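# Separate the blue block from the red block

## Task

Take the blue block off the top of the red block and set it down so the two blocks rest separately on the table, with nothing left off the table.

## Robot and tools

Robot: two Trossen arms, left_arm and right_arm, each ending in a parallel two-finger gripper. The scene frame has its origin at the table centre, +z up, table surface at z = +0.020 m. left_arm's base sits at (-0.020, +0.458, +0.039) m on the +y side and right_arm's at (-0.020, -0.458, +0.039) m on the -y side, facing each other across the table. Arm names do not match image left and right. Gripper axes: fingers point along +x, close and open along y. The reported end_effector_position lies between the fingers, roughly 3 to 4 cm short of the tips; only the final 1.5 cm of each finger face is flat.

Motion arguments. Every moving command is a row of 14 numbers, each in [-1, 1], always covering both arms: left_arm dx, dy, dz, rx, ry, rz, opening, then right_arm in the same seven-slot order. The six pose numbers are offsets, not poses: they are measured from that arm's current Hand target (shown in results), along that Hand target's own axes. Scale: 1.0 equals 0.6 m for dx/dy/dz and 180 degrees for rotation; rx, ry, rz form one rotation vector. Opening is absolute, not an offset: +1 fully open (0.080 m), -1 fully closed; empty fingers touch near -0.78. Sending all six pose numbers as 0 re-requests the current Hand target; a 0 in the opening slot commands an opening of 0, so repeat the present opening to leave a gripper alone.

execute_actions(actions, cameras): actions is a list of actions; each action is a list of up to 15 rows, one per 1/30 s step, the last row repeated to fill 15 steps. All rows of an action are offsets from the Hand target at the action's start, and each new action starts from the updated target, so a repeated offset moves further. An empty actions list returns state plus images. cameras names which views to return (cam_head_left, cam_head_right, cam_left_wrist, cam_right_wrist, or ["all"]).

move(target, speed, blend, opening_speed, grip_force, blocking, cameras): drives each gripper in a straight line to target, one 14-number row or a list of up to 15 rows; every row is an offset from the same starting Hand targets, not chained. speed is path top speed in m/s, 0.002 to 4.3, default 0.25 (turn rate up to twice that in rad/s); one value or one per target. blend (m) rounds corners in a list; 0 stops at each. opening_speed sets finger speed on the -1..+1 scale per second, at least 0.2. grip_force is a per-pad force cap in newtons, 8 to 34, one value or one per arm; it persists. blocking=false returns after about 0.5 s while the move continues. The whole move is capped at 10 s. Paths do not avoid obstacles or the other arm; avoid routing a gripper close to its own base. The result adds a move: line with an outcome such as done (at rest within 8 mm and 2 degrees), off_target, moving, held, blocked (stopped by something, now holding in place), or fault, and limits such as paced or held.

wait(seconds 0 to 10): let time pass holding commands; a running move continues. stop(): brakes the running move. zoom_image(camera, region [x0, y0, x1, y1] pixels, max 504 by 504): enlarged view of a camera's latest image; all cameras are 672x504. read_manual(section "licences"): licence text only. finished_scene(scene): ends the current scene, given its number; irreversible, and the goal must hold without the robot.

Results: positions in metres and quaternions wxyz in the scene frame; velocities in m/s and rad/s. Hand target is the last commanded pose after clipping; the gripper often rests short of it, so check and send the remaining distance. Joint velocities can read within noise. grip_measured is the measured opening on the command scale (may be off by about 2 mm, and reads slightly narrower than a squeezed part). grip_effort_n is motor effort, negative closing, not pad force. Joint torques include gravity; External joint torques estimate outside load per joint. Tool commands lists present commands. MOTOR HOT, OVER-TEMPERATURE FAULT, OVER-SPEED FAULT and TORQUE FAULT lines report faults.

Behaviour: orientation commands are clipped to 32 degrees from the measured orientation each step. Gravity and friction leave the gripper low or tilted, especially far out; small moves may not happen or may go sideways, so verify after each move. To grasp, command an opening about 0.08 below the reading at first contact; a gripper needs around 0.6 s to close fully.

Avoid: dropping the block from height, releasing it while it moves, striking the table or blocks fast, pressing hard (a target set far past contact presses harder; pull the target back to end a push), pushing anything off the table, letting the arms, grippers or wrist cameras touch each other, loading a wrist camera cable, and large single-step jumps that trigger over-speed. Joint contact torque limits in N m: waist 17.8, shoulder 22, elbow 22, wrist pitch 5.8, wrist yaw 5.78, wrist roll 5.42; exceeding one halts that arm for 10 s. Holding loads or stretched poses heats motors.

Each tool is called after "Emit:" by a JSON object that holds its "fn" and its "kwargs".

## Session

Emit:
{"fn": "execute_actions", "kwargs": {"actions": []}}

Emit:
{"fn": "zoom_image", "kwargs": {"camera": "cam_head_left", "region": [240, 300, 420, 435]}}

Scene clock: 0.00 s.
left_arm: end_effector_position=(+0.0346, +0.1939, +0.2022) grip_measured=+1.000 grip_effort_n=n/a end_effector_quat_wxyz=(+0.824, +0.258, +0.274, -0.424) | right_arm: end_effector_position=(-0.2100, -0.1684, +0.3916) grip_measured=+1.000 grip_effort_n=n/a end_effector_quat_wxyz=(+0.124, -0.025, +0.335, +0.934)
Joint positions: left_arm=[-0.107 1.049 0.752 -0.631 -0.579 -0.368 0.08] | right_arm=[0.171 1.291 1.198 -0.24 -1.161 0.368 0.08]
Joint velocities: within noise
Joint torques (N m): no reading
External joint torques (N m): no reading
Heat: left arm: hottest wrist pitch 36 °C (+0.0 °C/min); right arm: hottest wrist yaw 35 °C (+0.0 °C/min).
Hand target: left_arm +0.0347, +0.1933, +0.2042; +0.825, +0.255, +0.272, -0.425 | right_arm -0.2100, -0.1686, +0.3920; +0.124, -0.025, +0.335, +0.934
Tool commands: left_gripper/opening=+1.0 right_gripper/opening=+1.0

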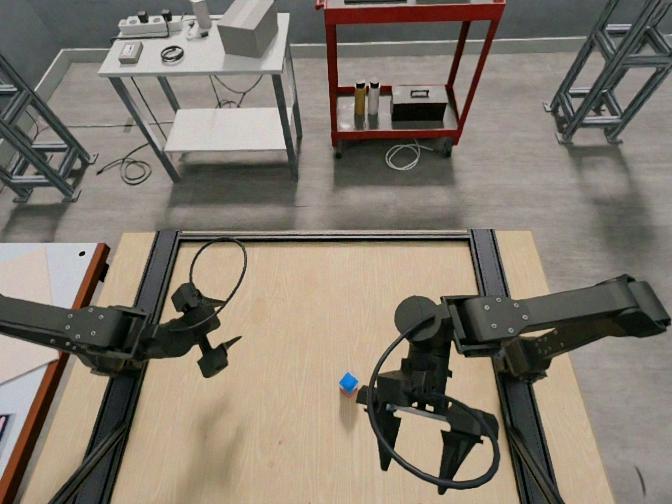

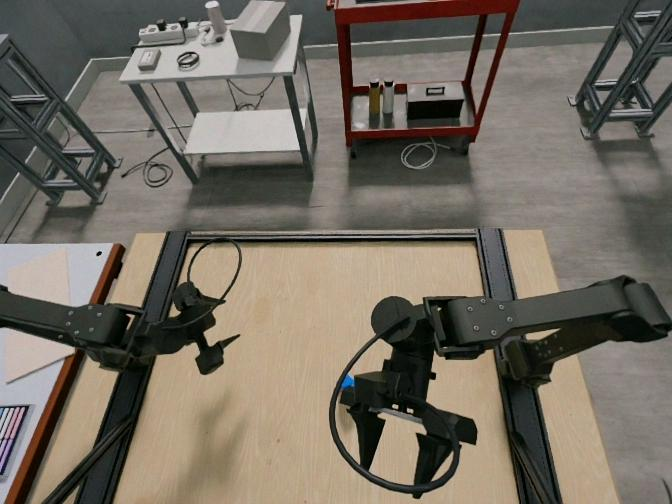

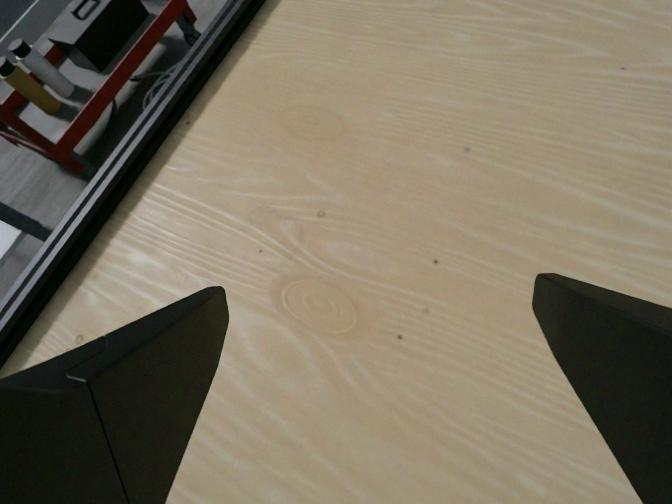

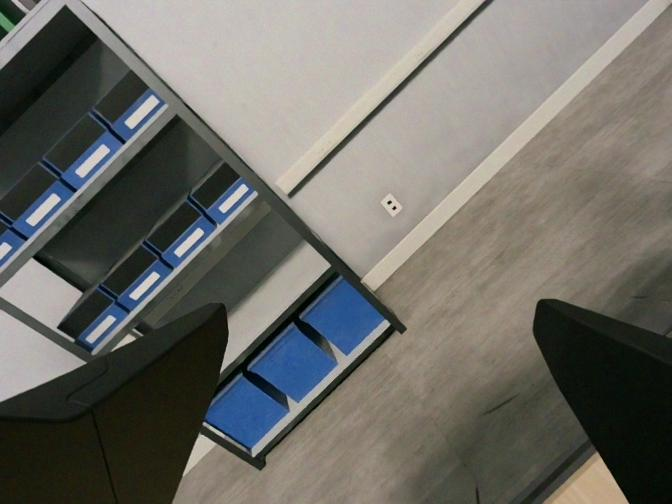

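Scaled by 2.800.

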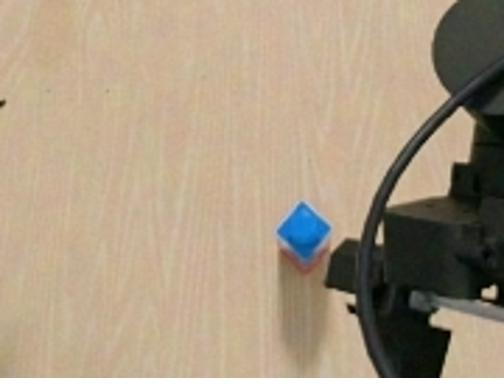

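Emit:
{"fn": "zoom_image", "kwargs": {"camera": "cam_head_left", "region": [320, 360, 376, 416]}}

Scaled by 9.000.

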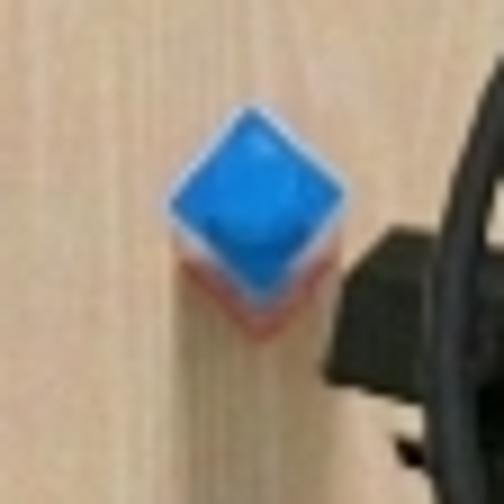

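Emit:
{"fn": "move", "kwargs": {"target": [[0.0937,-0.2464,0.0085,-0.1006,-0.1263,0.052,1, -0.3582,-0.2503,-0.23,-0.1635,0.0389,-0.1806,1],[0.1703,-0.448,0.0155,-0.1006,-0.1263,0.052,1, -0.272,-0.472,-0.3978,-0.1635,0.0389,-0.1806,1]], "speed": 0.25, "blend": [0.03,0], "cameras": ["all"]}}

Emit:
{"fn": "zoom_image", "kwargs": {"camera": "cam_head_left", "region": [290, 330, 410, 450]}}

Scene clock: 17.50 s.
left_arm: end_effector_position=(-0.1376, -0.0055, +0.0932) grip_measured=+1.000 grip_effort_n=0.7 end_effector_quat_wxyz=(+0.922, +0.058, +0.149, -0.352) | right_arm: end_effector_position=(+0.0116, -0.1406, +0.0573) grip_measured=+1.000 grip_effort_n=-1.2 end_effector_quat_wxyz=(+0.348, -0.203, +0.067, +0.913)
Joint positions: left_arm=[-0.547 2.276 1.43 -0.227 -1.204 -1.041 0.08] | right_arm=[-0.534 1.874 0.632 0.079 -1.1 -1.139 0.08]
Joint torques (N m): left_arm=[0.13 -8.26 7.27 0.83 -0.65 -0.13] | right_arm=[0.27 -5.4 3.3 0.99 -0.42 0.12]
External joint torques (N m): left_arm=[0.15 1.76 2.09 -0.01 -0.13 -0.13] | right_arm=[0.25 0.67 -0.43 0.2 0.13 0.11]
Heat: left arm: hottest wrist pitch 37 °C (+3.4 °C/min); right arm: hottest wrist yaw 35 °C (+0.0 °C/min).
Hand target: left_arm -0.1387, -0.0072, +0.0920; +0.923, +0.056, +0.147, -0.351 | right_arm +0.0095, -0.1431, +0.0529; +0.346, -0.202, +0.076, +0.913
Off the commanded pose: left_arm 0.002 m, 0 deg | right_arm 0.005 m, 1 deg.
move: done

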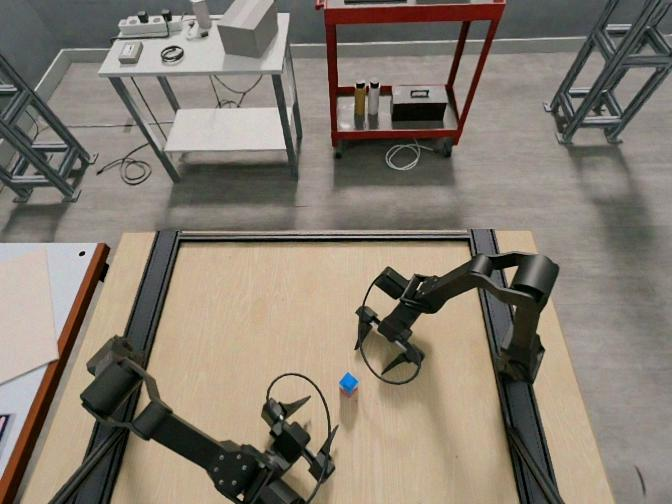

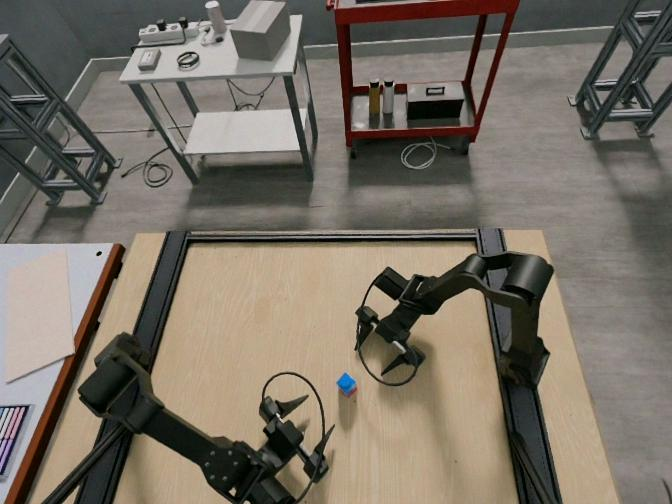

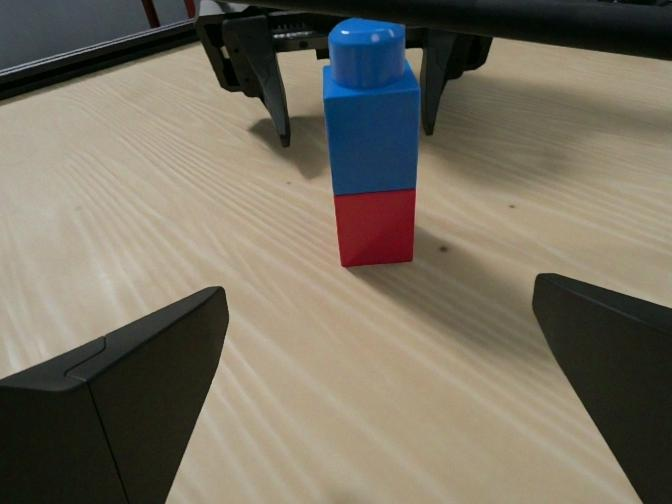

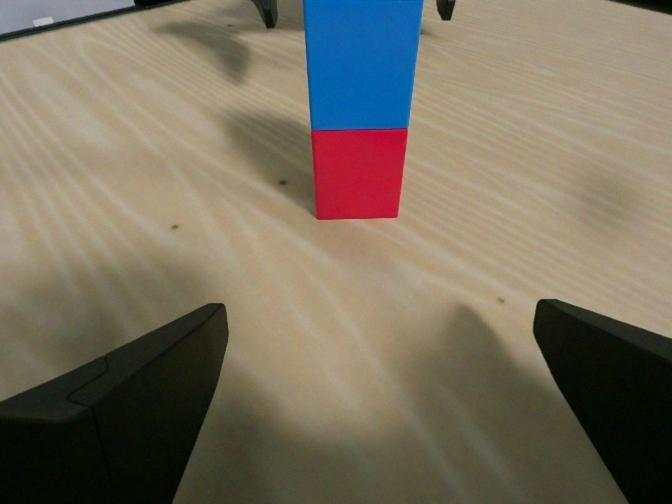

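Scaled by 4.200.

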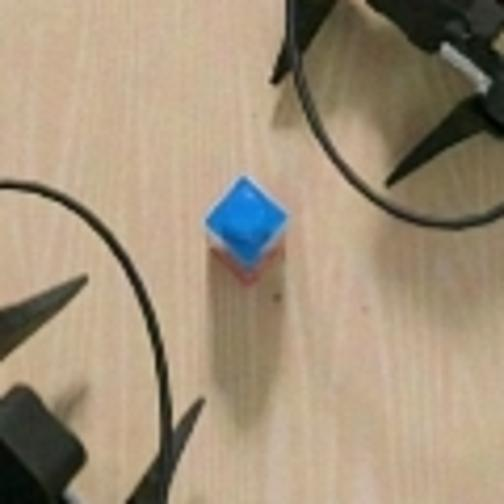

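Emit:
{"fn": "move", "kwargs": {"target": [0.1185,-0.0031,0.0353,0,0,0,1, 0.1142,0.0025,0.047,0,0,0,1], "speed": 0.1, "cameras": ["all"]}}

Emit:
{"fn": "zoom_image", "kwargs": {"camera": "cam_head_left", "region": [300, 330, 420, 450]}}

Scene clock: 31.97 s.
left_arm: end_effector_position=(-0.0829, -0.0552, +0.0919) grip_measured=+1.000 grip_effort_n=0.2 end_effector_quat_wxyz=(+0.924, +0.055, +0.147, -0.349) | right_arm: end_effector_position=(-0.0473, -0.0970, +0.0513) grip_measured=+1.000 grip_effort_n=-1.2 end_effector_quat_wxyz=(+0.345, -0.202, +0.074, +0.914)
Joint positions: left_arm=[-0.387 2.321 1.447 0.094 -1.114 -0.727 0.08] | right_arm=[-0.271 1.951 0.617 0.522 -0.955 -0.715 0.08]
Joint torques (N m): left_arm=[0.26 -9 7.41 1.36 -0.32 0.22] | right_arm=[0.04 -5.96 5.09 1.44 -0.29 0.13]
External joint torques (N m): left_arm=[0.2 1.48 2.03 0.24 0.08 0.22] | right_arm=[0.01 0.68 1.35 0.24 0.12 0.13]
Heat: left arm: hottest shoulder 37 °C (+7.5 °C/min); right arm: hottest wrist yaw 35 °C (+0.0 °C/min).
Hand target: left_arm -0.0843, -0.0578, +0.0901; +0.923, +0.056, +0.147, -0.350 | right_arm -0.0469, -0.0951, +0.0494; +0.346, -0.202, +0.077, +0.913
Off the commanded pose: left_arm 0.003 m, 0 deg | right_arm 0.003 m, 0 deg.
move: done

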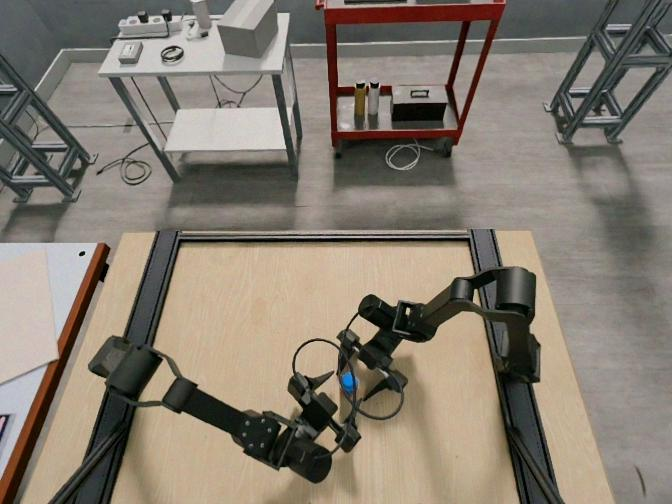

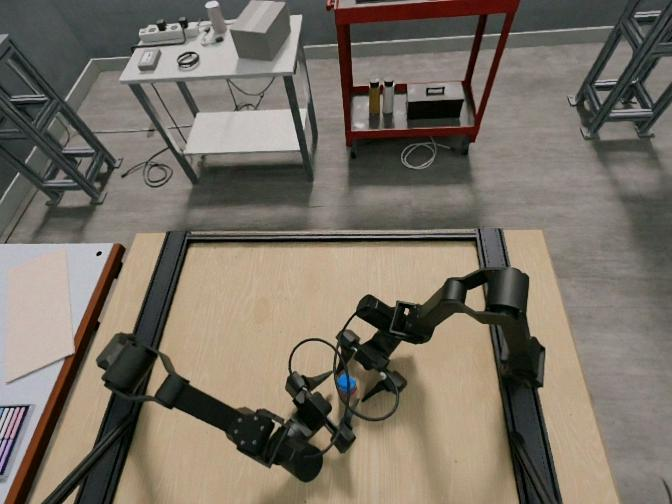

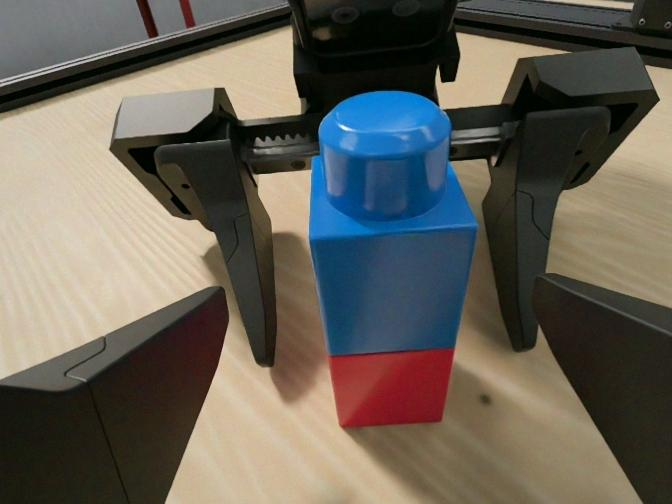

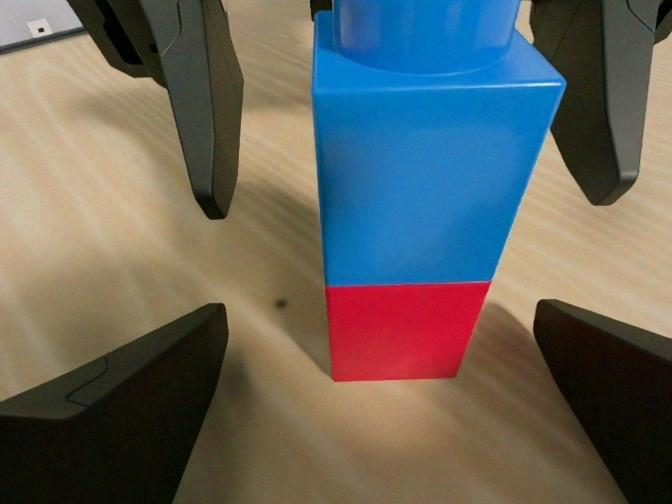

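Scaled by 4.200.

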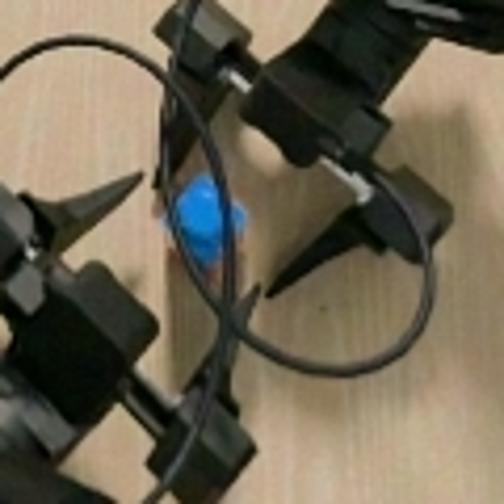

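Emit:
{"fn": "move", "kwargs": {"target": [[0.0032,-0.0062,0.001,0,0,0,1, 0.003,-0.006,0.0014,0,0,0,1],[0.0032,-0.0062,0.001,0,0,0,1, 0.003,-0.006,0.0014,0,0,0,-0.6],[0.0032,-0.0062,0.001,0,0,0,-0.6, 0.003,-0.006,0.0014,0,0,0,-0.6]], "speed": 0.05, "opening_speed": 0.9, "cameras": ["cam_left_wrist","cam_right_wrist"]}}

Scene clock: 40.73 s.
left_arm: end_effector_position=(-0.0839, -0.0586, +0.0924) grip_measured=-0.125 grip_effort_n=-83.5 end_effector_quat_wxyz=(+0.925, +0.056, +0.145, -0.347) | right_arm: end_effector_position=(-0.0466, -0.0929, +0.0516) grip_measured=-0.128 grip_effort_n=-83.5 end_effector_quat_wxyz=(+0.345, -0.201, +0.074, +0.914)
Joint positions: left_arm=[-0.387 2.334 1.471 0.082 -1.12 -0.724 0.029] | right_arm=[-0.27 1.96 0.634 0.516 -0.955 -0.714 0.029]
Joint torques (N m): left_arm=[0.03 -8.97 7.55 1.54 -0.05 0.11] | right_arm=[0.11 -6.05 5.11 1.34 -0.22 0.14]
External joint torques (N m): left_arm=[0.05 1.48 2.19 0.43 0.34 0.11] | right_arm=[0.06 0.74 1.26 0.12 0.19 0.14]
Heat: left arm: hottest shoulder 38 °C (+7.4 °C/min); right arm: hottest wrist yaw 35 °C (+0.0 °C/min).
Hand target: left_arm -0.0853, -0.0619, +0.0901; +0.923, +0.056, +0.147, -0.350 | right_arm -0.0460, -0.0912, +0.0495; +0.346, -0.202, +0.077, +0.913
Off the commanded pose: left_arm 0.004 m, 0 deg | right_arm 0.003 m, 0 deg.
move: done
Images, in order (width x height): cam_left_wrist 672x504, cam_right_wrist 672x504.

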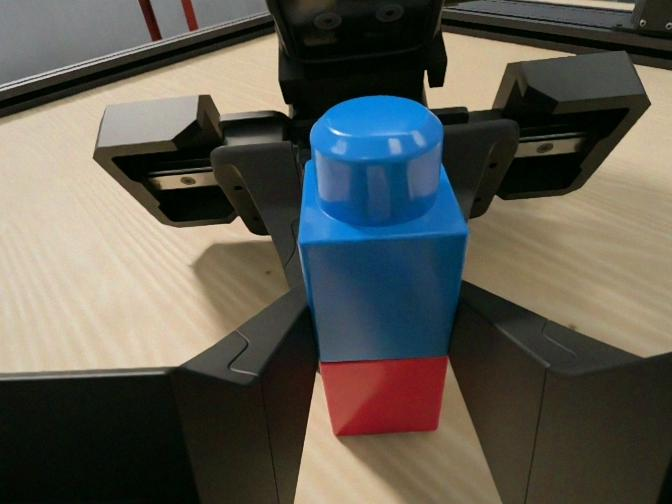

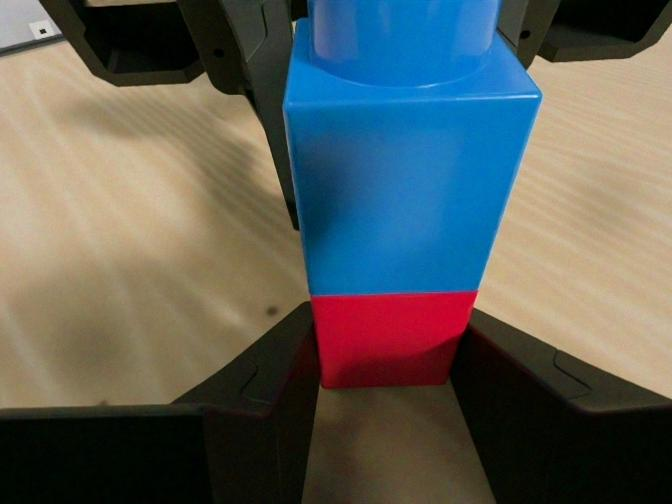

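Emit:
{"fn": "move", "kwargs": {"target": [[0,0,0,0,0,0,0.5, 0,0,0,0,0,0,-0.6],[-0.0067,0,0.0206,0,0.0222,0,0.5, 0,0,0,0,0,0,-0.6]], "speed": 0.05, "opening_speed": 1.2, "cameras": ["cam_left_wrist","cam_right_wrist","cam_head_left","cam_head_right"]}}

Emit:
{"fn": "zoom_image", "kwargs": {"camera": "cam_head_left", "region": [300, 330, 420, 450]}}

Scene clock: 49.87 s.
left_arm: end_effector_position=(-0.0853, -0.0581, +0.0908) grip_measured=+0.497 grip_effort_n=15.6 end_effector_quat_wxyz=(+0.917, +0.084, +0.177, -0.347) | right_arm: end_effector_position=(-0.0466, -0.0926, +0.0518) grip_measured=-0.128 grip_effort_n=-83.5 end_effector_quat_wxyz=(+0.345, -0.201, +0.073, +0.914)
Joint positions: left_arm=[-0.381 2.326 1.53 -0.105 -1.059 -0.8 0.057] | right_arm=[-0.269 1.96 0.635 0.516 -0.955 -0.714 0.029]
Joint torques (N m): left_arm=[0.46 -12.09 7.87 1.07 -0.35 -0.08] | right_arm=[0.08 -6.09 5.06 1.35 -0.23 0.13]
External joint torques (N m): left_arm=[0.47 -1.47 2.36 0.03 0.08 -0.08] | right_arm=[0.08 0.67 1.28 0.14 0.18 0.13]
Heat: left arm: hottest shoulder 40 °C (+8.4 °C/min); right arm: hottest wrist yaw 35 °C (+0.0 °C/min).
Hand target: left_arm -0.0854, -0.0619, +0.1032; +0.918, +0.068, +0.179, -0.348 | right_arm -0.0459, -0.0911, +0.0495; +0.347, -0.202, +0.076, +0.913
Off the commanded pose: left_arm 0.013 m, 2 deg | right_arm 0.003 m, 0 deg.
move: off_target (left_arm)

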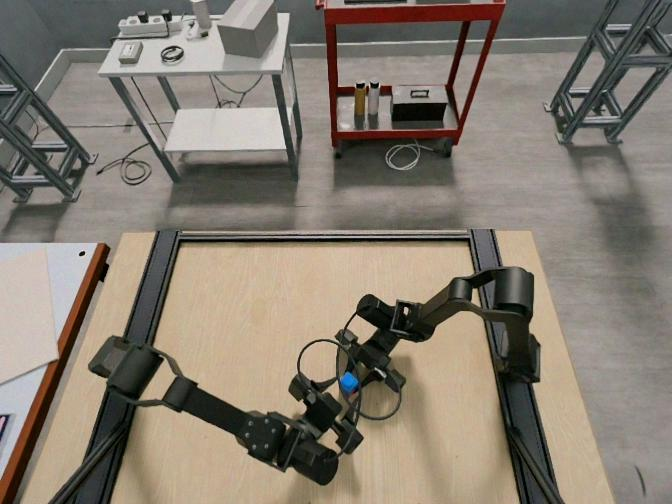

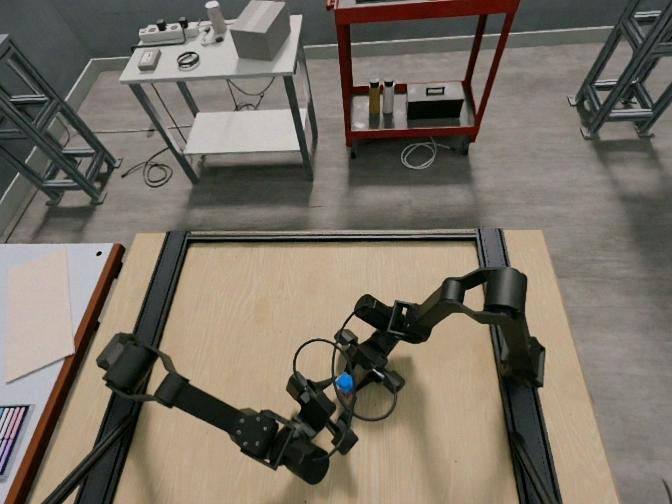

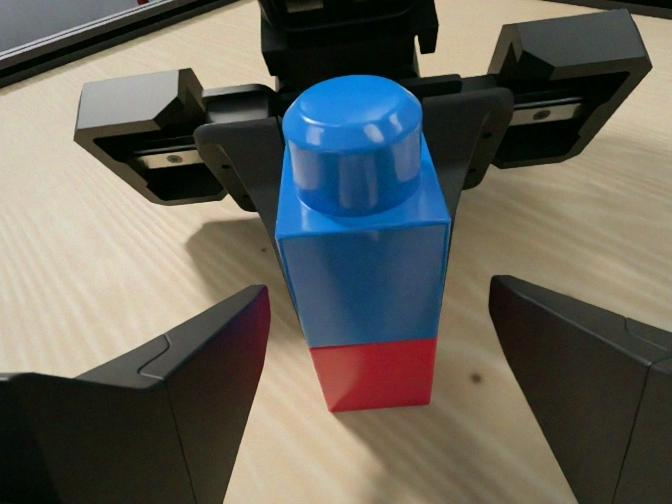

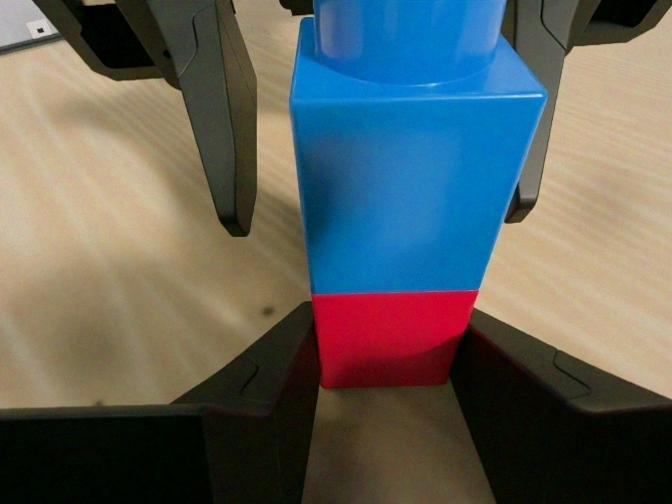

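Scaled by 4.200.

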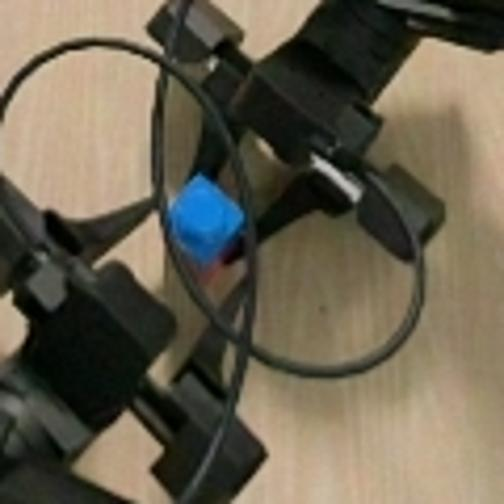

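Emit:
{"fn": "move", "kwargs": {"target": [-0.0081,0,0.0201,-0.012,0,0,0.5, 0,0,0,0,0,0,-0.6], "speed": 0.06, "cameras": ["cam_left_wrist","cam_right_wrist"]}}

Scene clock: 52.60 s.
left_arm: end_effector_position=(-0.0855, -0.0585, +0.1037) grip_measured=+0.497 grip_effort_n=15.6 end_effector_quat_wxyz=(+0.918, +0.067, +0.184, -0.344) | right_arm: end_effector_position=(-0.0466, -0.0926, +0.0518) grip_measured=-0.128 grip_effort_n=-83.5 end_effector_quat_wxyz=(+0.345, -0.201, +0.073, +0.914)
Joint positions: left_arm=[-0.381 2.302 1.545 -0.145 -1.059 -0.838 0.057] | right_arm=[-0.269 1.96 0.635 0.516 -0.955 -0.714 0.029]
Joint torques (N m): left_arm=[0.44 -12.34 8.12 1.07 -0.39 -0.12] | right_arm=[0.07 -6.1 5.05 1.34 -0.22 0.13]
External joint torques (N m): left_arm=[0.53 -1.81 2.54 0.05 0.04 -0.13] | right_arm=[0.08 0.64 1.28 0.14 0.18 0.13]
Heat: left arm: hottest shoulder 41 °C (+9.1 °C/min); right arm: hottest wrist yaw 35 °C (+0.0 °C/min).
Hand target: left_arm -0.0854, -0.0619, +0.1162; +0.919, +0.051, +0.185, -0.345 | right_arm -0.0459, -0.0911, +0.0495; +0.347, -0.202, +0.076, +0.913
Off the commanded pose: left_arm 0.013 m, 2 deg | right_arm 0.003 m, 0 deg.
move: off_target (left_arm)
Images, in order (width x height): cam_left_wrist 672x504, cam_right_wrist 672x504.

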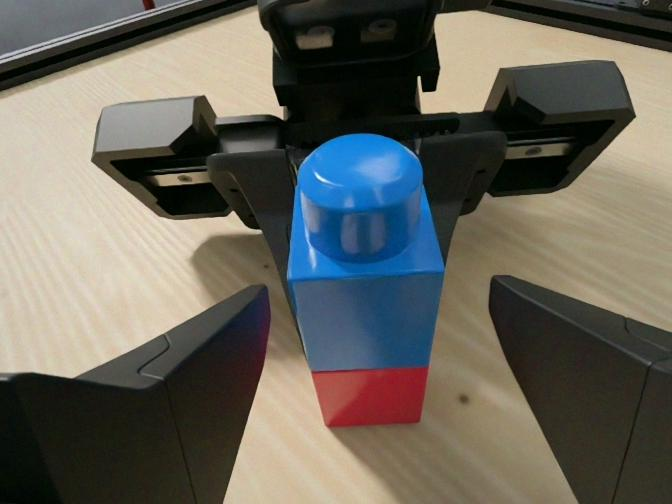

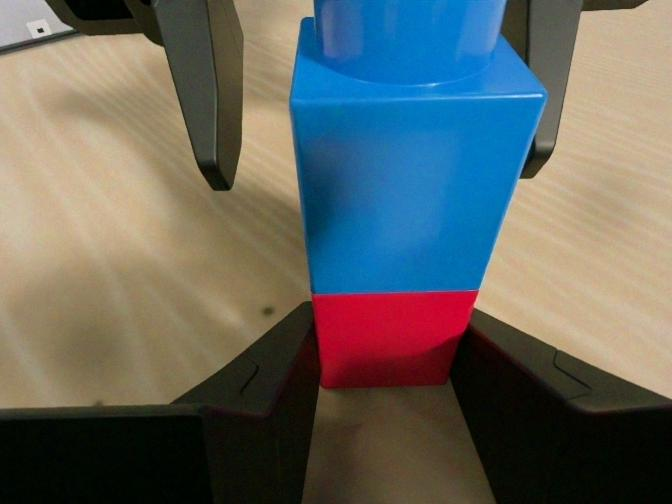

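Emit:
{"fn": "move", "kwargs": {"target": [[0,0.0092,0,0,0,0,0.5, 0,0,0,0,0,0,-0.6],[0,0.0092,0,0,0,0,-0.6, 0,0,0,0,0,0,-0.6]], "speed": 0.05, "opening_speed": 0.9, "cameras": ["cam_left_wrist","cam_right_wrist"]}}

Scene clock: 56.27 s.
left_arm: end_effector_position=(-0.0822, -0.0574, +0.1086) grip_measured=-0.126 grip_effort_n=-83.5 end_effector_quat_wxyz=(+0.919, +0.058, +0.184, -0.343) | right_arm: end_effector_position=(-0.0466, -0.0926, +0.0518) grip_measured=-0.128 grip_effort_n=-83.5 end_effector_quat_wxyz=(+0.345, -0.201, +0.073, +0.914)
Joint positions: left_arm=[-0.376 2.284 1.529 -0.13 -1.059 -0.838 0.029] | right_arm=[-0.269 1.96 0.635 0.516 -0.955 -0.714 0.029]
Joint torques (N m): left_arm=[0.32 -12.09 5.91 1.35 -0.32 0.13] | right_arm=[0.07 -6.06 5.07 1.34 -0.22 0.13]
External joint torques (N m): left_arm=[0.33 -1.57 0.28 0.3 0.11 0.13] | right_arm=[0.03 0.68 1.27 0.14 0.18 0.13]
Heat: left arm: hottest shoulder 43 °C (+10.7 °C/min); right arm: hottest wrist yaw 35 °C (+0.0 °C/min).
Hand target: left_arm -0.0816, -0.0578, +0.1160; +0.919, +0.051, +0.185, -0.345 | right_arm -0.0459, -0.0911, +0.0495; +0.347, -0.202, +0.076, +0.913
Off the commanded pose: left_arm 0.007 m, 1 deg | right_arm 0.003 m, 0 deg.
move: done
Images, in order (width x height): cam_left_wrist 672x504, cam_right_wrist 672x504.

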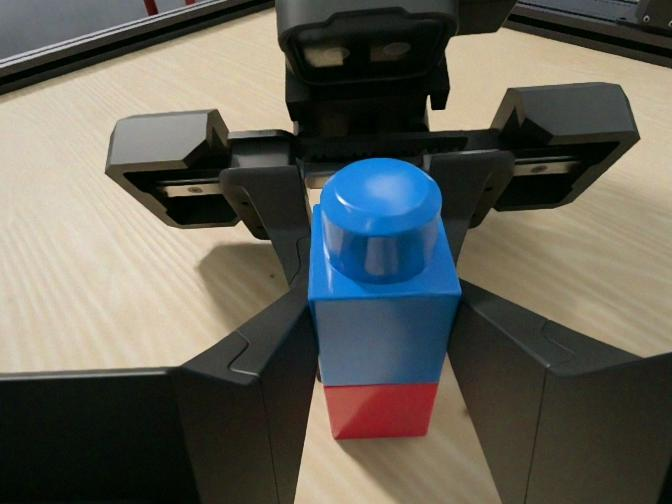

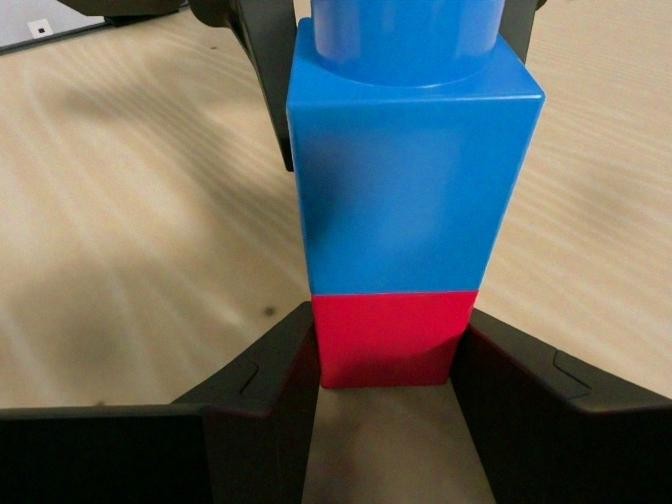

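Emit:
{"fn": "move", "kwargs": {"target": [-0.0281,-0.0026,0.0695,0,0,0,-0.6, 0,0,0,0,0,0,-0.6], "speed": 0.05, "cameras": ["all"]}}

Scene clock: 58.80 s.
left_arm: end_effector_position=(-0.0816, -0.0556, +0.1476) grip_measured=-0.126 grip_effort_n=-83.5 end_effector_quat_wxyz=(+0.918, +0.065, +0.188, -0.344) | right_arm: end_effector_position=(-0.0456, -0.0895, +0.0537) grip_measured=-0.128 grip_effort_n=-83.5 end_effector_quat_wxyz=(+0.347, -0.201, +0.069, +0.914)
Joint positions: left_arm=[-0.375 2.21 1.582 -0.269 -1.05 -0.838 0.029] | right_arm=[-0.269 1.961 0.644 0.517 -0.954 -0.713 0.029]
Joint torques (N m): left_arm=[0.25 -12.05 8.55 1.11 -0.62 0.08] | right_arm=[0.08 -6.22 3.91 1.23 -0.28 0.1]
External joint torques (N m): left_arm=[0.28 -1.79 2.71 0.08 -0.19 0.08] | right_arm=[0.07 0.58 0.08 0.01 0.12 0.1]
Heat: left arm: hottest shoulder 44 °C (+11.2 °C/min); right arm: hottest wrist yaw 35 °C (+0.0 °C/min).
Hand target: left_arm -0.0816, -0.0578, +0.1610; +0.919, +0.051, +0.185, -0.345 | right_arm -0.0460, -0.0911, +0.0495; +0.347, -0.202, +0.076, +0.913
Off the commanded pose: left_arm 0.014 m, 2 deg | right_arm 0.005 m, 1 deg.
move: off_target (left_arm)

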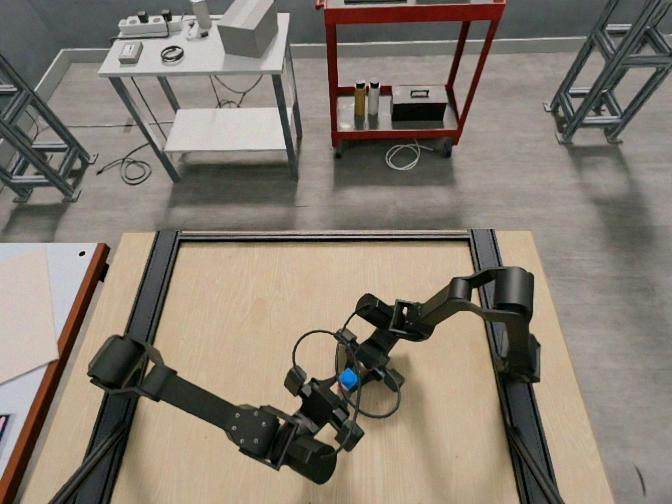

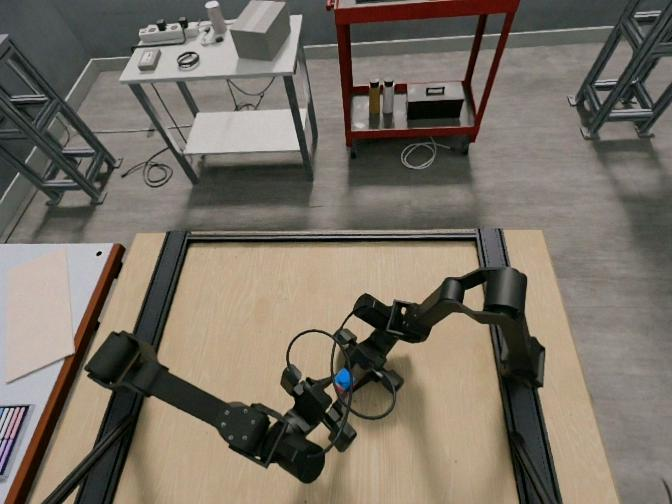

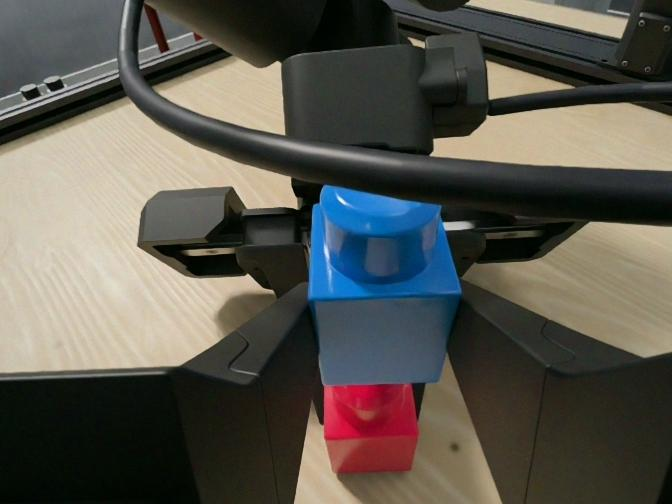

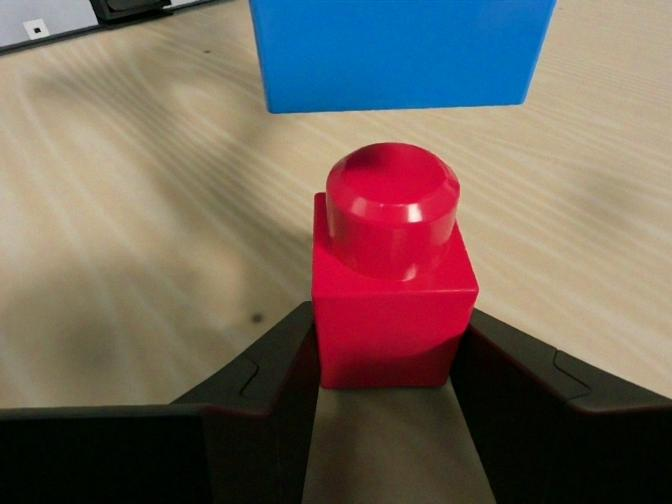

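Emit:
{"fn": "move", "kwargs": {"target": [[-0.1392,0.0022,-0.0563,0,0,0,-0.6, 0.0028,0,-0.006,0,0,0,-0.6],[-0.0835,0.0072,-0.1937,0,0,0,-0.6, 0.0028,0,-0.006,0,0,0,-0.6]], "speed": [0.12,0.08], "blend": [0.02,0], "cameras": ["all"]}}

Emit:
{"fn": "zoom_image", "kwargs": {"camera": "cam_right_wrist", "region": [260, 20, 450, 170]}}

Scene clock: 66.93 s.
left_arm: end_effector_position=(-0.1503, +0.0003, +0.0765) grip_measured=-0.126 grip_effort_n=-83.5 end_effector_quat_wxyz=(+0.918, +0.046, +0.189, -0.347) | right_arm: end_effector_position=(-0.0454, -0.0887, +0.0516) grip_measured=-0.128 grip_effort_n=-83.5 end_effector_quat_wxyz=(+0.347, -0.201, +0.066, +0.914)
Joint positions: left_arm=[-0.571 2.313 1.482 -0.366 -1.151 -1.216 0.029] | right_arm=[-0.269 1.973 0.644 0.534 -0.954 -0.713 0.029]
Joint torques (N m): left_arm=[-0.11 -9 5.22 0.99 -0.76 -0.04] | right_arm=[0.06 -5.67 3.67 1.37 -0.27 0.1]
External joint torques (N m): left_arm=[-0.09 1.13 0.11 0.26 -0.22 -0.04] | right_arm=[0.06 1.23 -0.17 0.14 0.13 0.1]
Heat: left arm: hottest shoulder 46 °C (+13.0 °C/min); right arm: hottest wrist yaw 35 °C (+0.0 °C/min).
Hand target: left_arm -0.1491, +0.0019, +0.0721; +0.919, +0.051, +0.185, -0.345 | right_arm -0.0460, -0.0911, +0.0455; +0.347, -0.202, +0.076, +0.913
Off the commanded pose: left_arm 0.005 m, 1 deg | right_arm 0.006 m, 1 deg.
move: done

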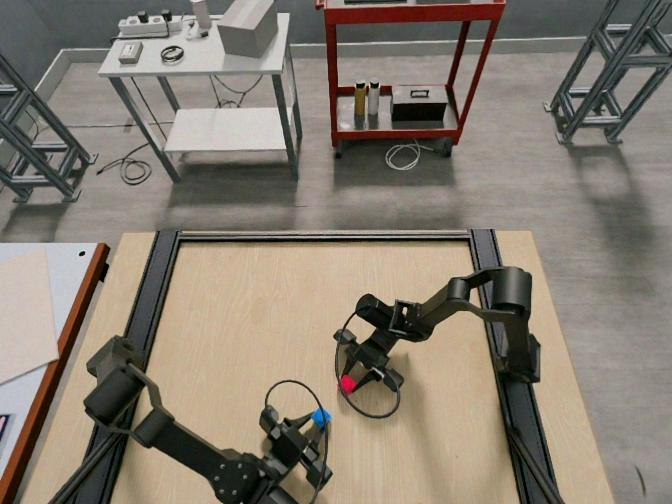

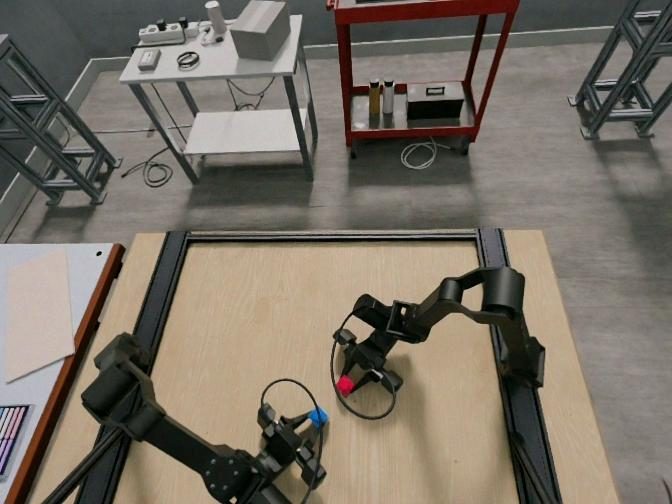

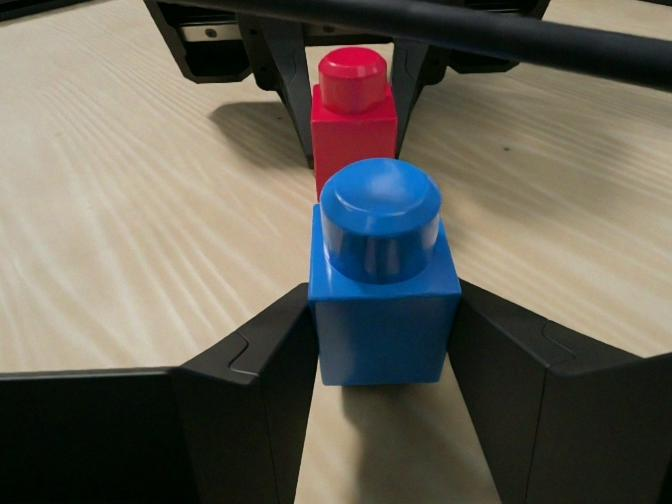

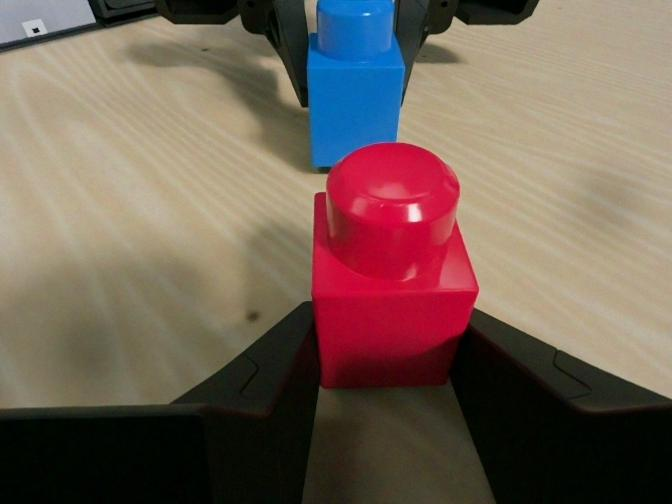

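Scaled by 2.653.

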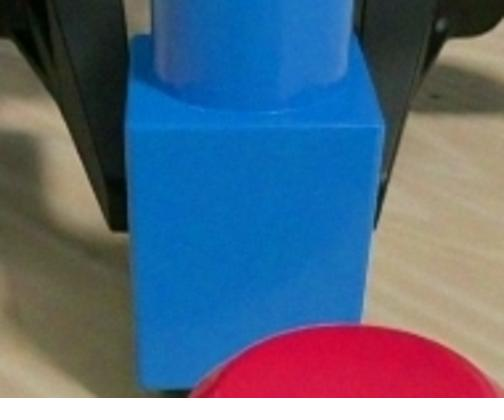

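Emit:
{"fn": "move", "kwargs": {"target": [0.0019,0.0002,-0.0048,0,0,0,-0.6, 0,0,0,0,0,0,-0.6], "speed": 0.02, "cameras": ["cam_left_wrist","cam_right_wrist"]}}

Emit:
{"fn": "zoom_image", "kwargs": {"camera": "cam_right_wrist", "region": [280, 90, 430, 190]}}

Scene clock: 68.90 s.
left_arm: end_effector_position=(-0.1505, +0.0000, +0.0745) grip_measured=-0.126 grip_effort_n=-83.5 end_effector_quat_wxyz=(+0.917, +0.044, +0.190, -0.347) | right_arm: end_effector_position=(-0.0454, -0.0887, +0.0516) grip_measured=-0.128 grip_effort_n=-83.5 end_effector_quat_wxyz=(+0.347, -0.201, +0.066, +0.914)
Joint positions: left_arm=[-0.571 2.318 1.481 -0.357 -1.151 -1.216 0.029] | right_arm=[-0.269 1.973 0.644 0.534 -0.954 -0.713 0.029]
Joint torques (N m): left_arm=[-0.09 -8.59 5.1 0.95 -0.73 0] | right_arm=[0.07 -5.69 3.68 1.35 -0.28 0.1]
External joint torques (N m): left_arm=[-0.01 1.48 0.06 0.23 -0.2 -0.01] | right_arm=[0.06 1.2 -0.2 0.11 0.11 0.09]
Heat: left arm: hottest shoulder 46 °C (+13.0 °C/min); right arm: hottest wrist yaw 35 °C (+0.0 °C/min).
Hand target: left_arm -0.1491, +0.0020, +0.0689; +0.919, +0.051, +0.185, -0.345 | right_arm -0.0460, -0.0911, +0.0455; +0.347, -0.202, +0.076, +0.913
Off the commanded pose: left_arm 0.006 m, 1 deg | right_arm 0.007 m, 1 deg.
move: done
Images, in order (width x height): cam_left_wrist 672x504, cam_right_wrist 672x504.

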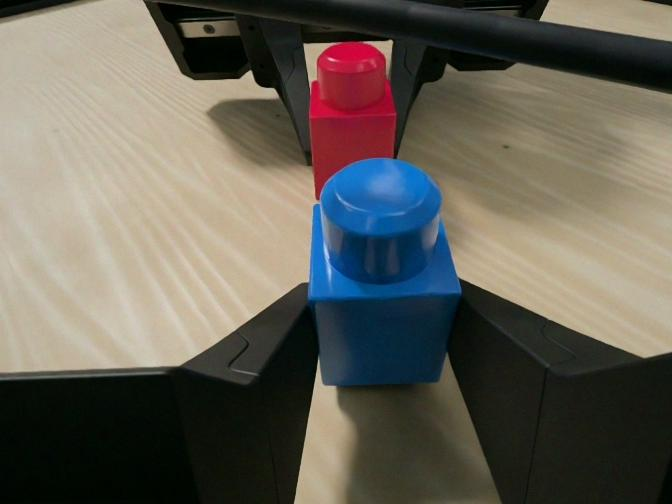

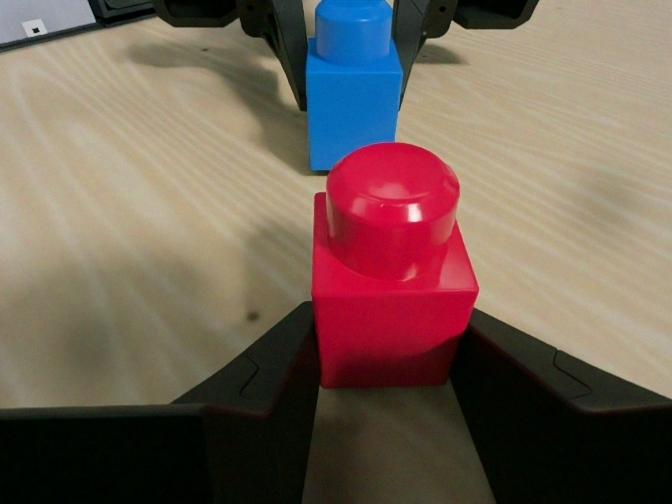

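Scaled by 3.360.

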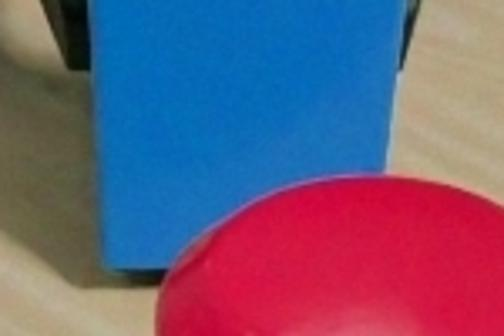

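Emit:
{"fn": "move", "kwargs": {"target": [0.0022,0.0002,-0.0054,0,0,0,-0.6, 0,0,0,0,0,0,-0.6], "speed": 0.02, "cameras": ["cam_left_wrist","cam_right_wrist"]}}

Emit:
{"fn": "zoom_image", "kwargs": {"camera": "cam_right_wrist", "region": [280, 90, 430, 190]}}

Emit:
{"fn": "zoom_image", "kwargs": {"camera": "cam_left_wrist", "region": [290, 330, 470, 450]}}

Scene clock: 71.73 s.
left_arm: end_effector_position=(-0.1506, -0.0001, +0.0711) grip_measured=-0.126 grip_effort_n=-83.5 end_effector_quat_wxyz=(+0.917, +0.044, +0.190, -0.347) | right_arm: end_effector_position=(-0.0454, -0.0887, +0.0516) grip_measured=-0.128 grip_effort_n=-83.5 end_effector_quat_wxyz=(+0.347, -0.201, +0.066, +0.914)
Joint positions: left_arm=[-0.571 2.326 1.479 -0.346 -1.151 -1.216 0.029] | right_arm=[-0.269 1.973 0.644 0.534 -0.954 -0.713 0.029]
Joint torques (N m): left_arm=[0.13 -8.56 5.01 1.01 -0.74 0.01] | right_arm=[0.09 -5.7 3.67 1.36 -0.28 0.1]
External joint torques (N m): left_arm=[0.14 1.54 0 0.29 -0.2 0] | right_arm=[0.07 1.14 -0.12 0.14 0.12 0.1]
Heat: left arm: hottest shoulder 47 °C (+14.1 °C/min); right arm: hottest wrist yaw 35 °C (+0.0 °C/min).
Hand target: left_arm -0.1491, +0.0019, +0.0654; +0.919, +0.050, +0.185, -0.345 | right_arm -0.0460, -0.0911, +0.0455; +0.347, -0.202, +0.076, +0.913
Off the commanded pose: left_arm 0.006 m, 1 deg | right_arm 0.007 m, 1 deg.
move: done
Images, in order (width x height): cam_left_wrist 672x504, cam_right_wrist 672x504.

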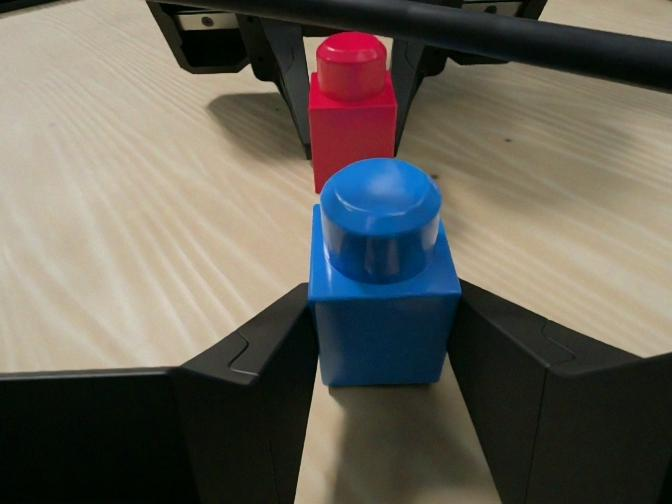

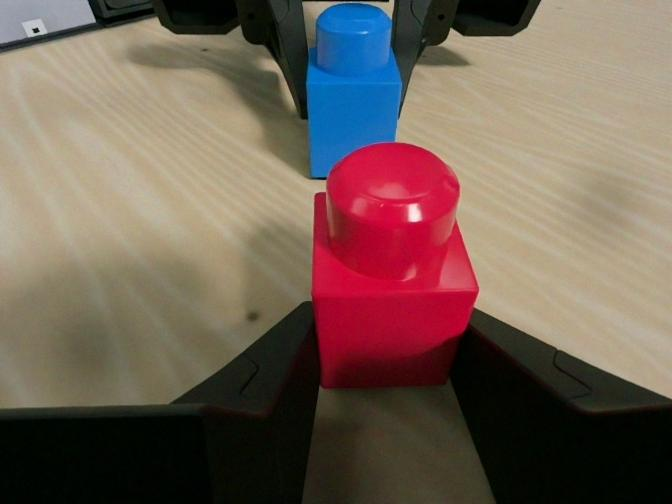

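Scaled by 3.360.

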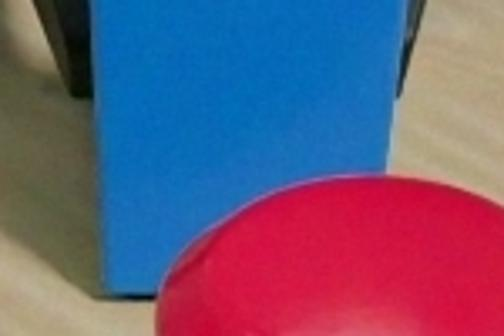

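Scaled by 2.800.

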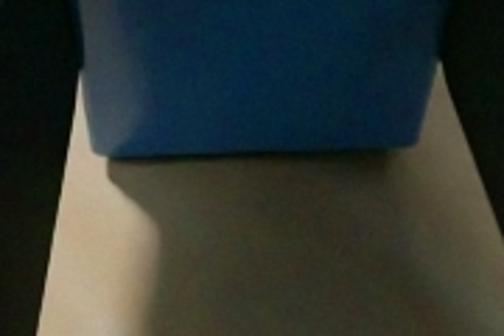

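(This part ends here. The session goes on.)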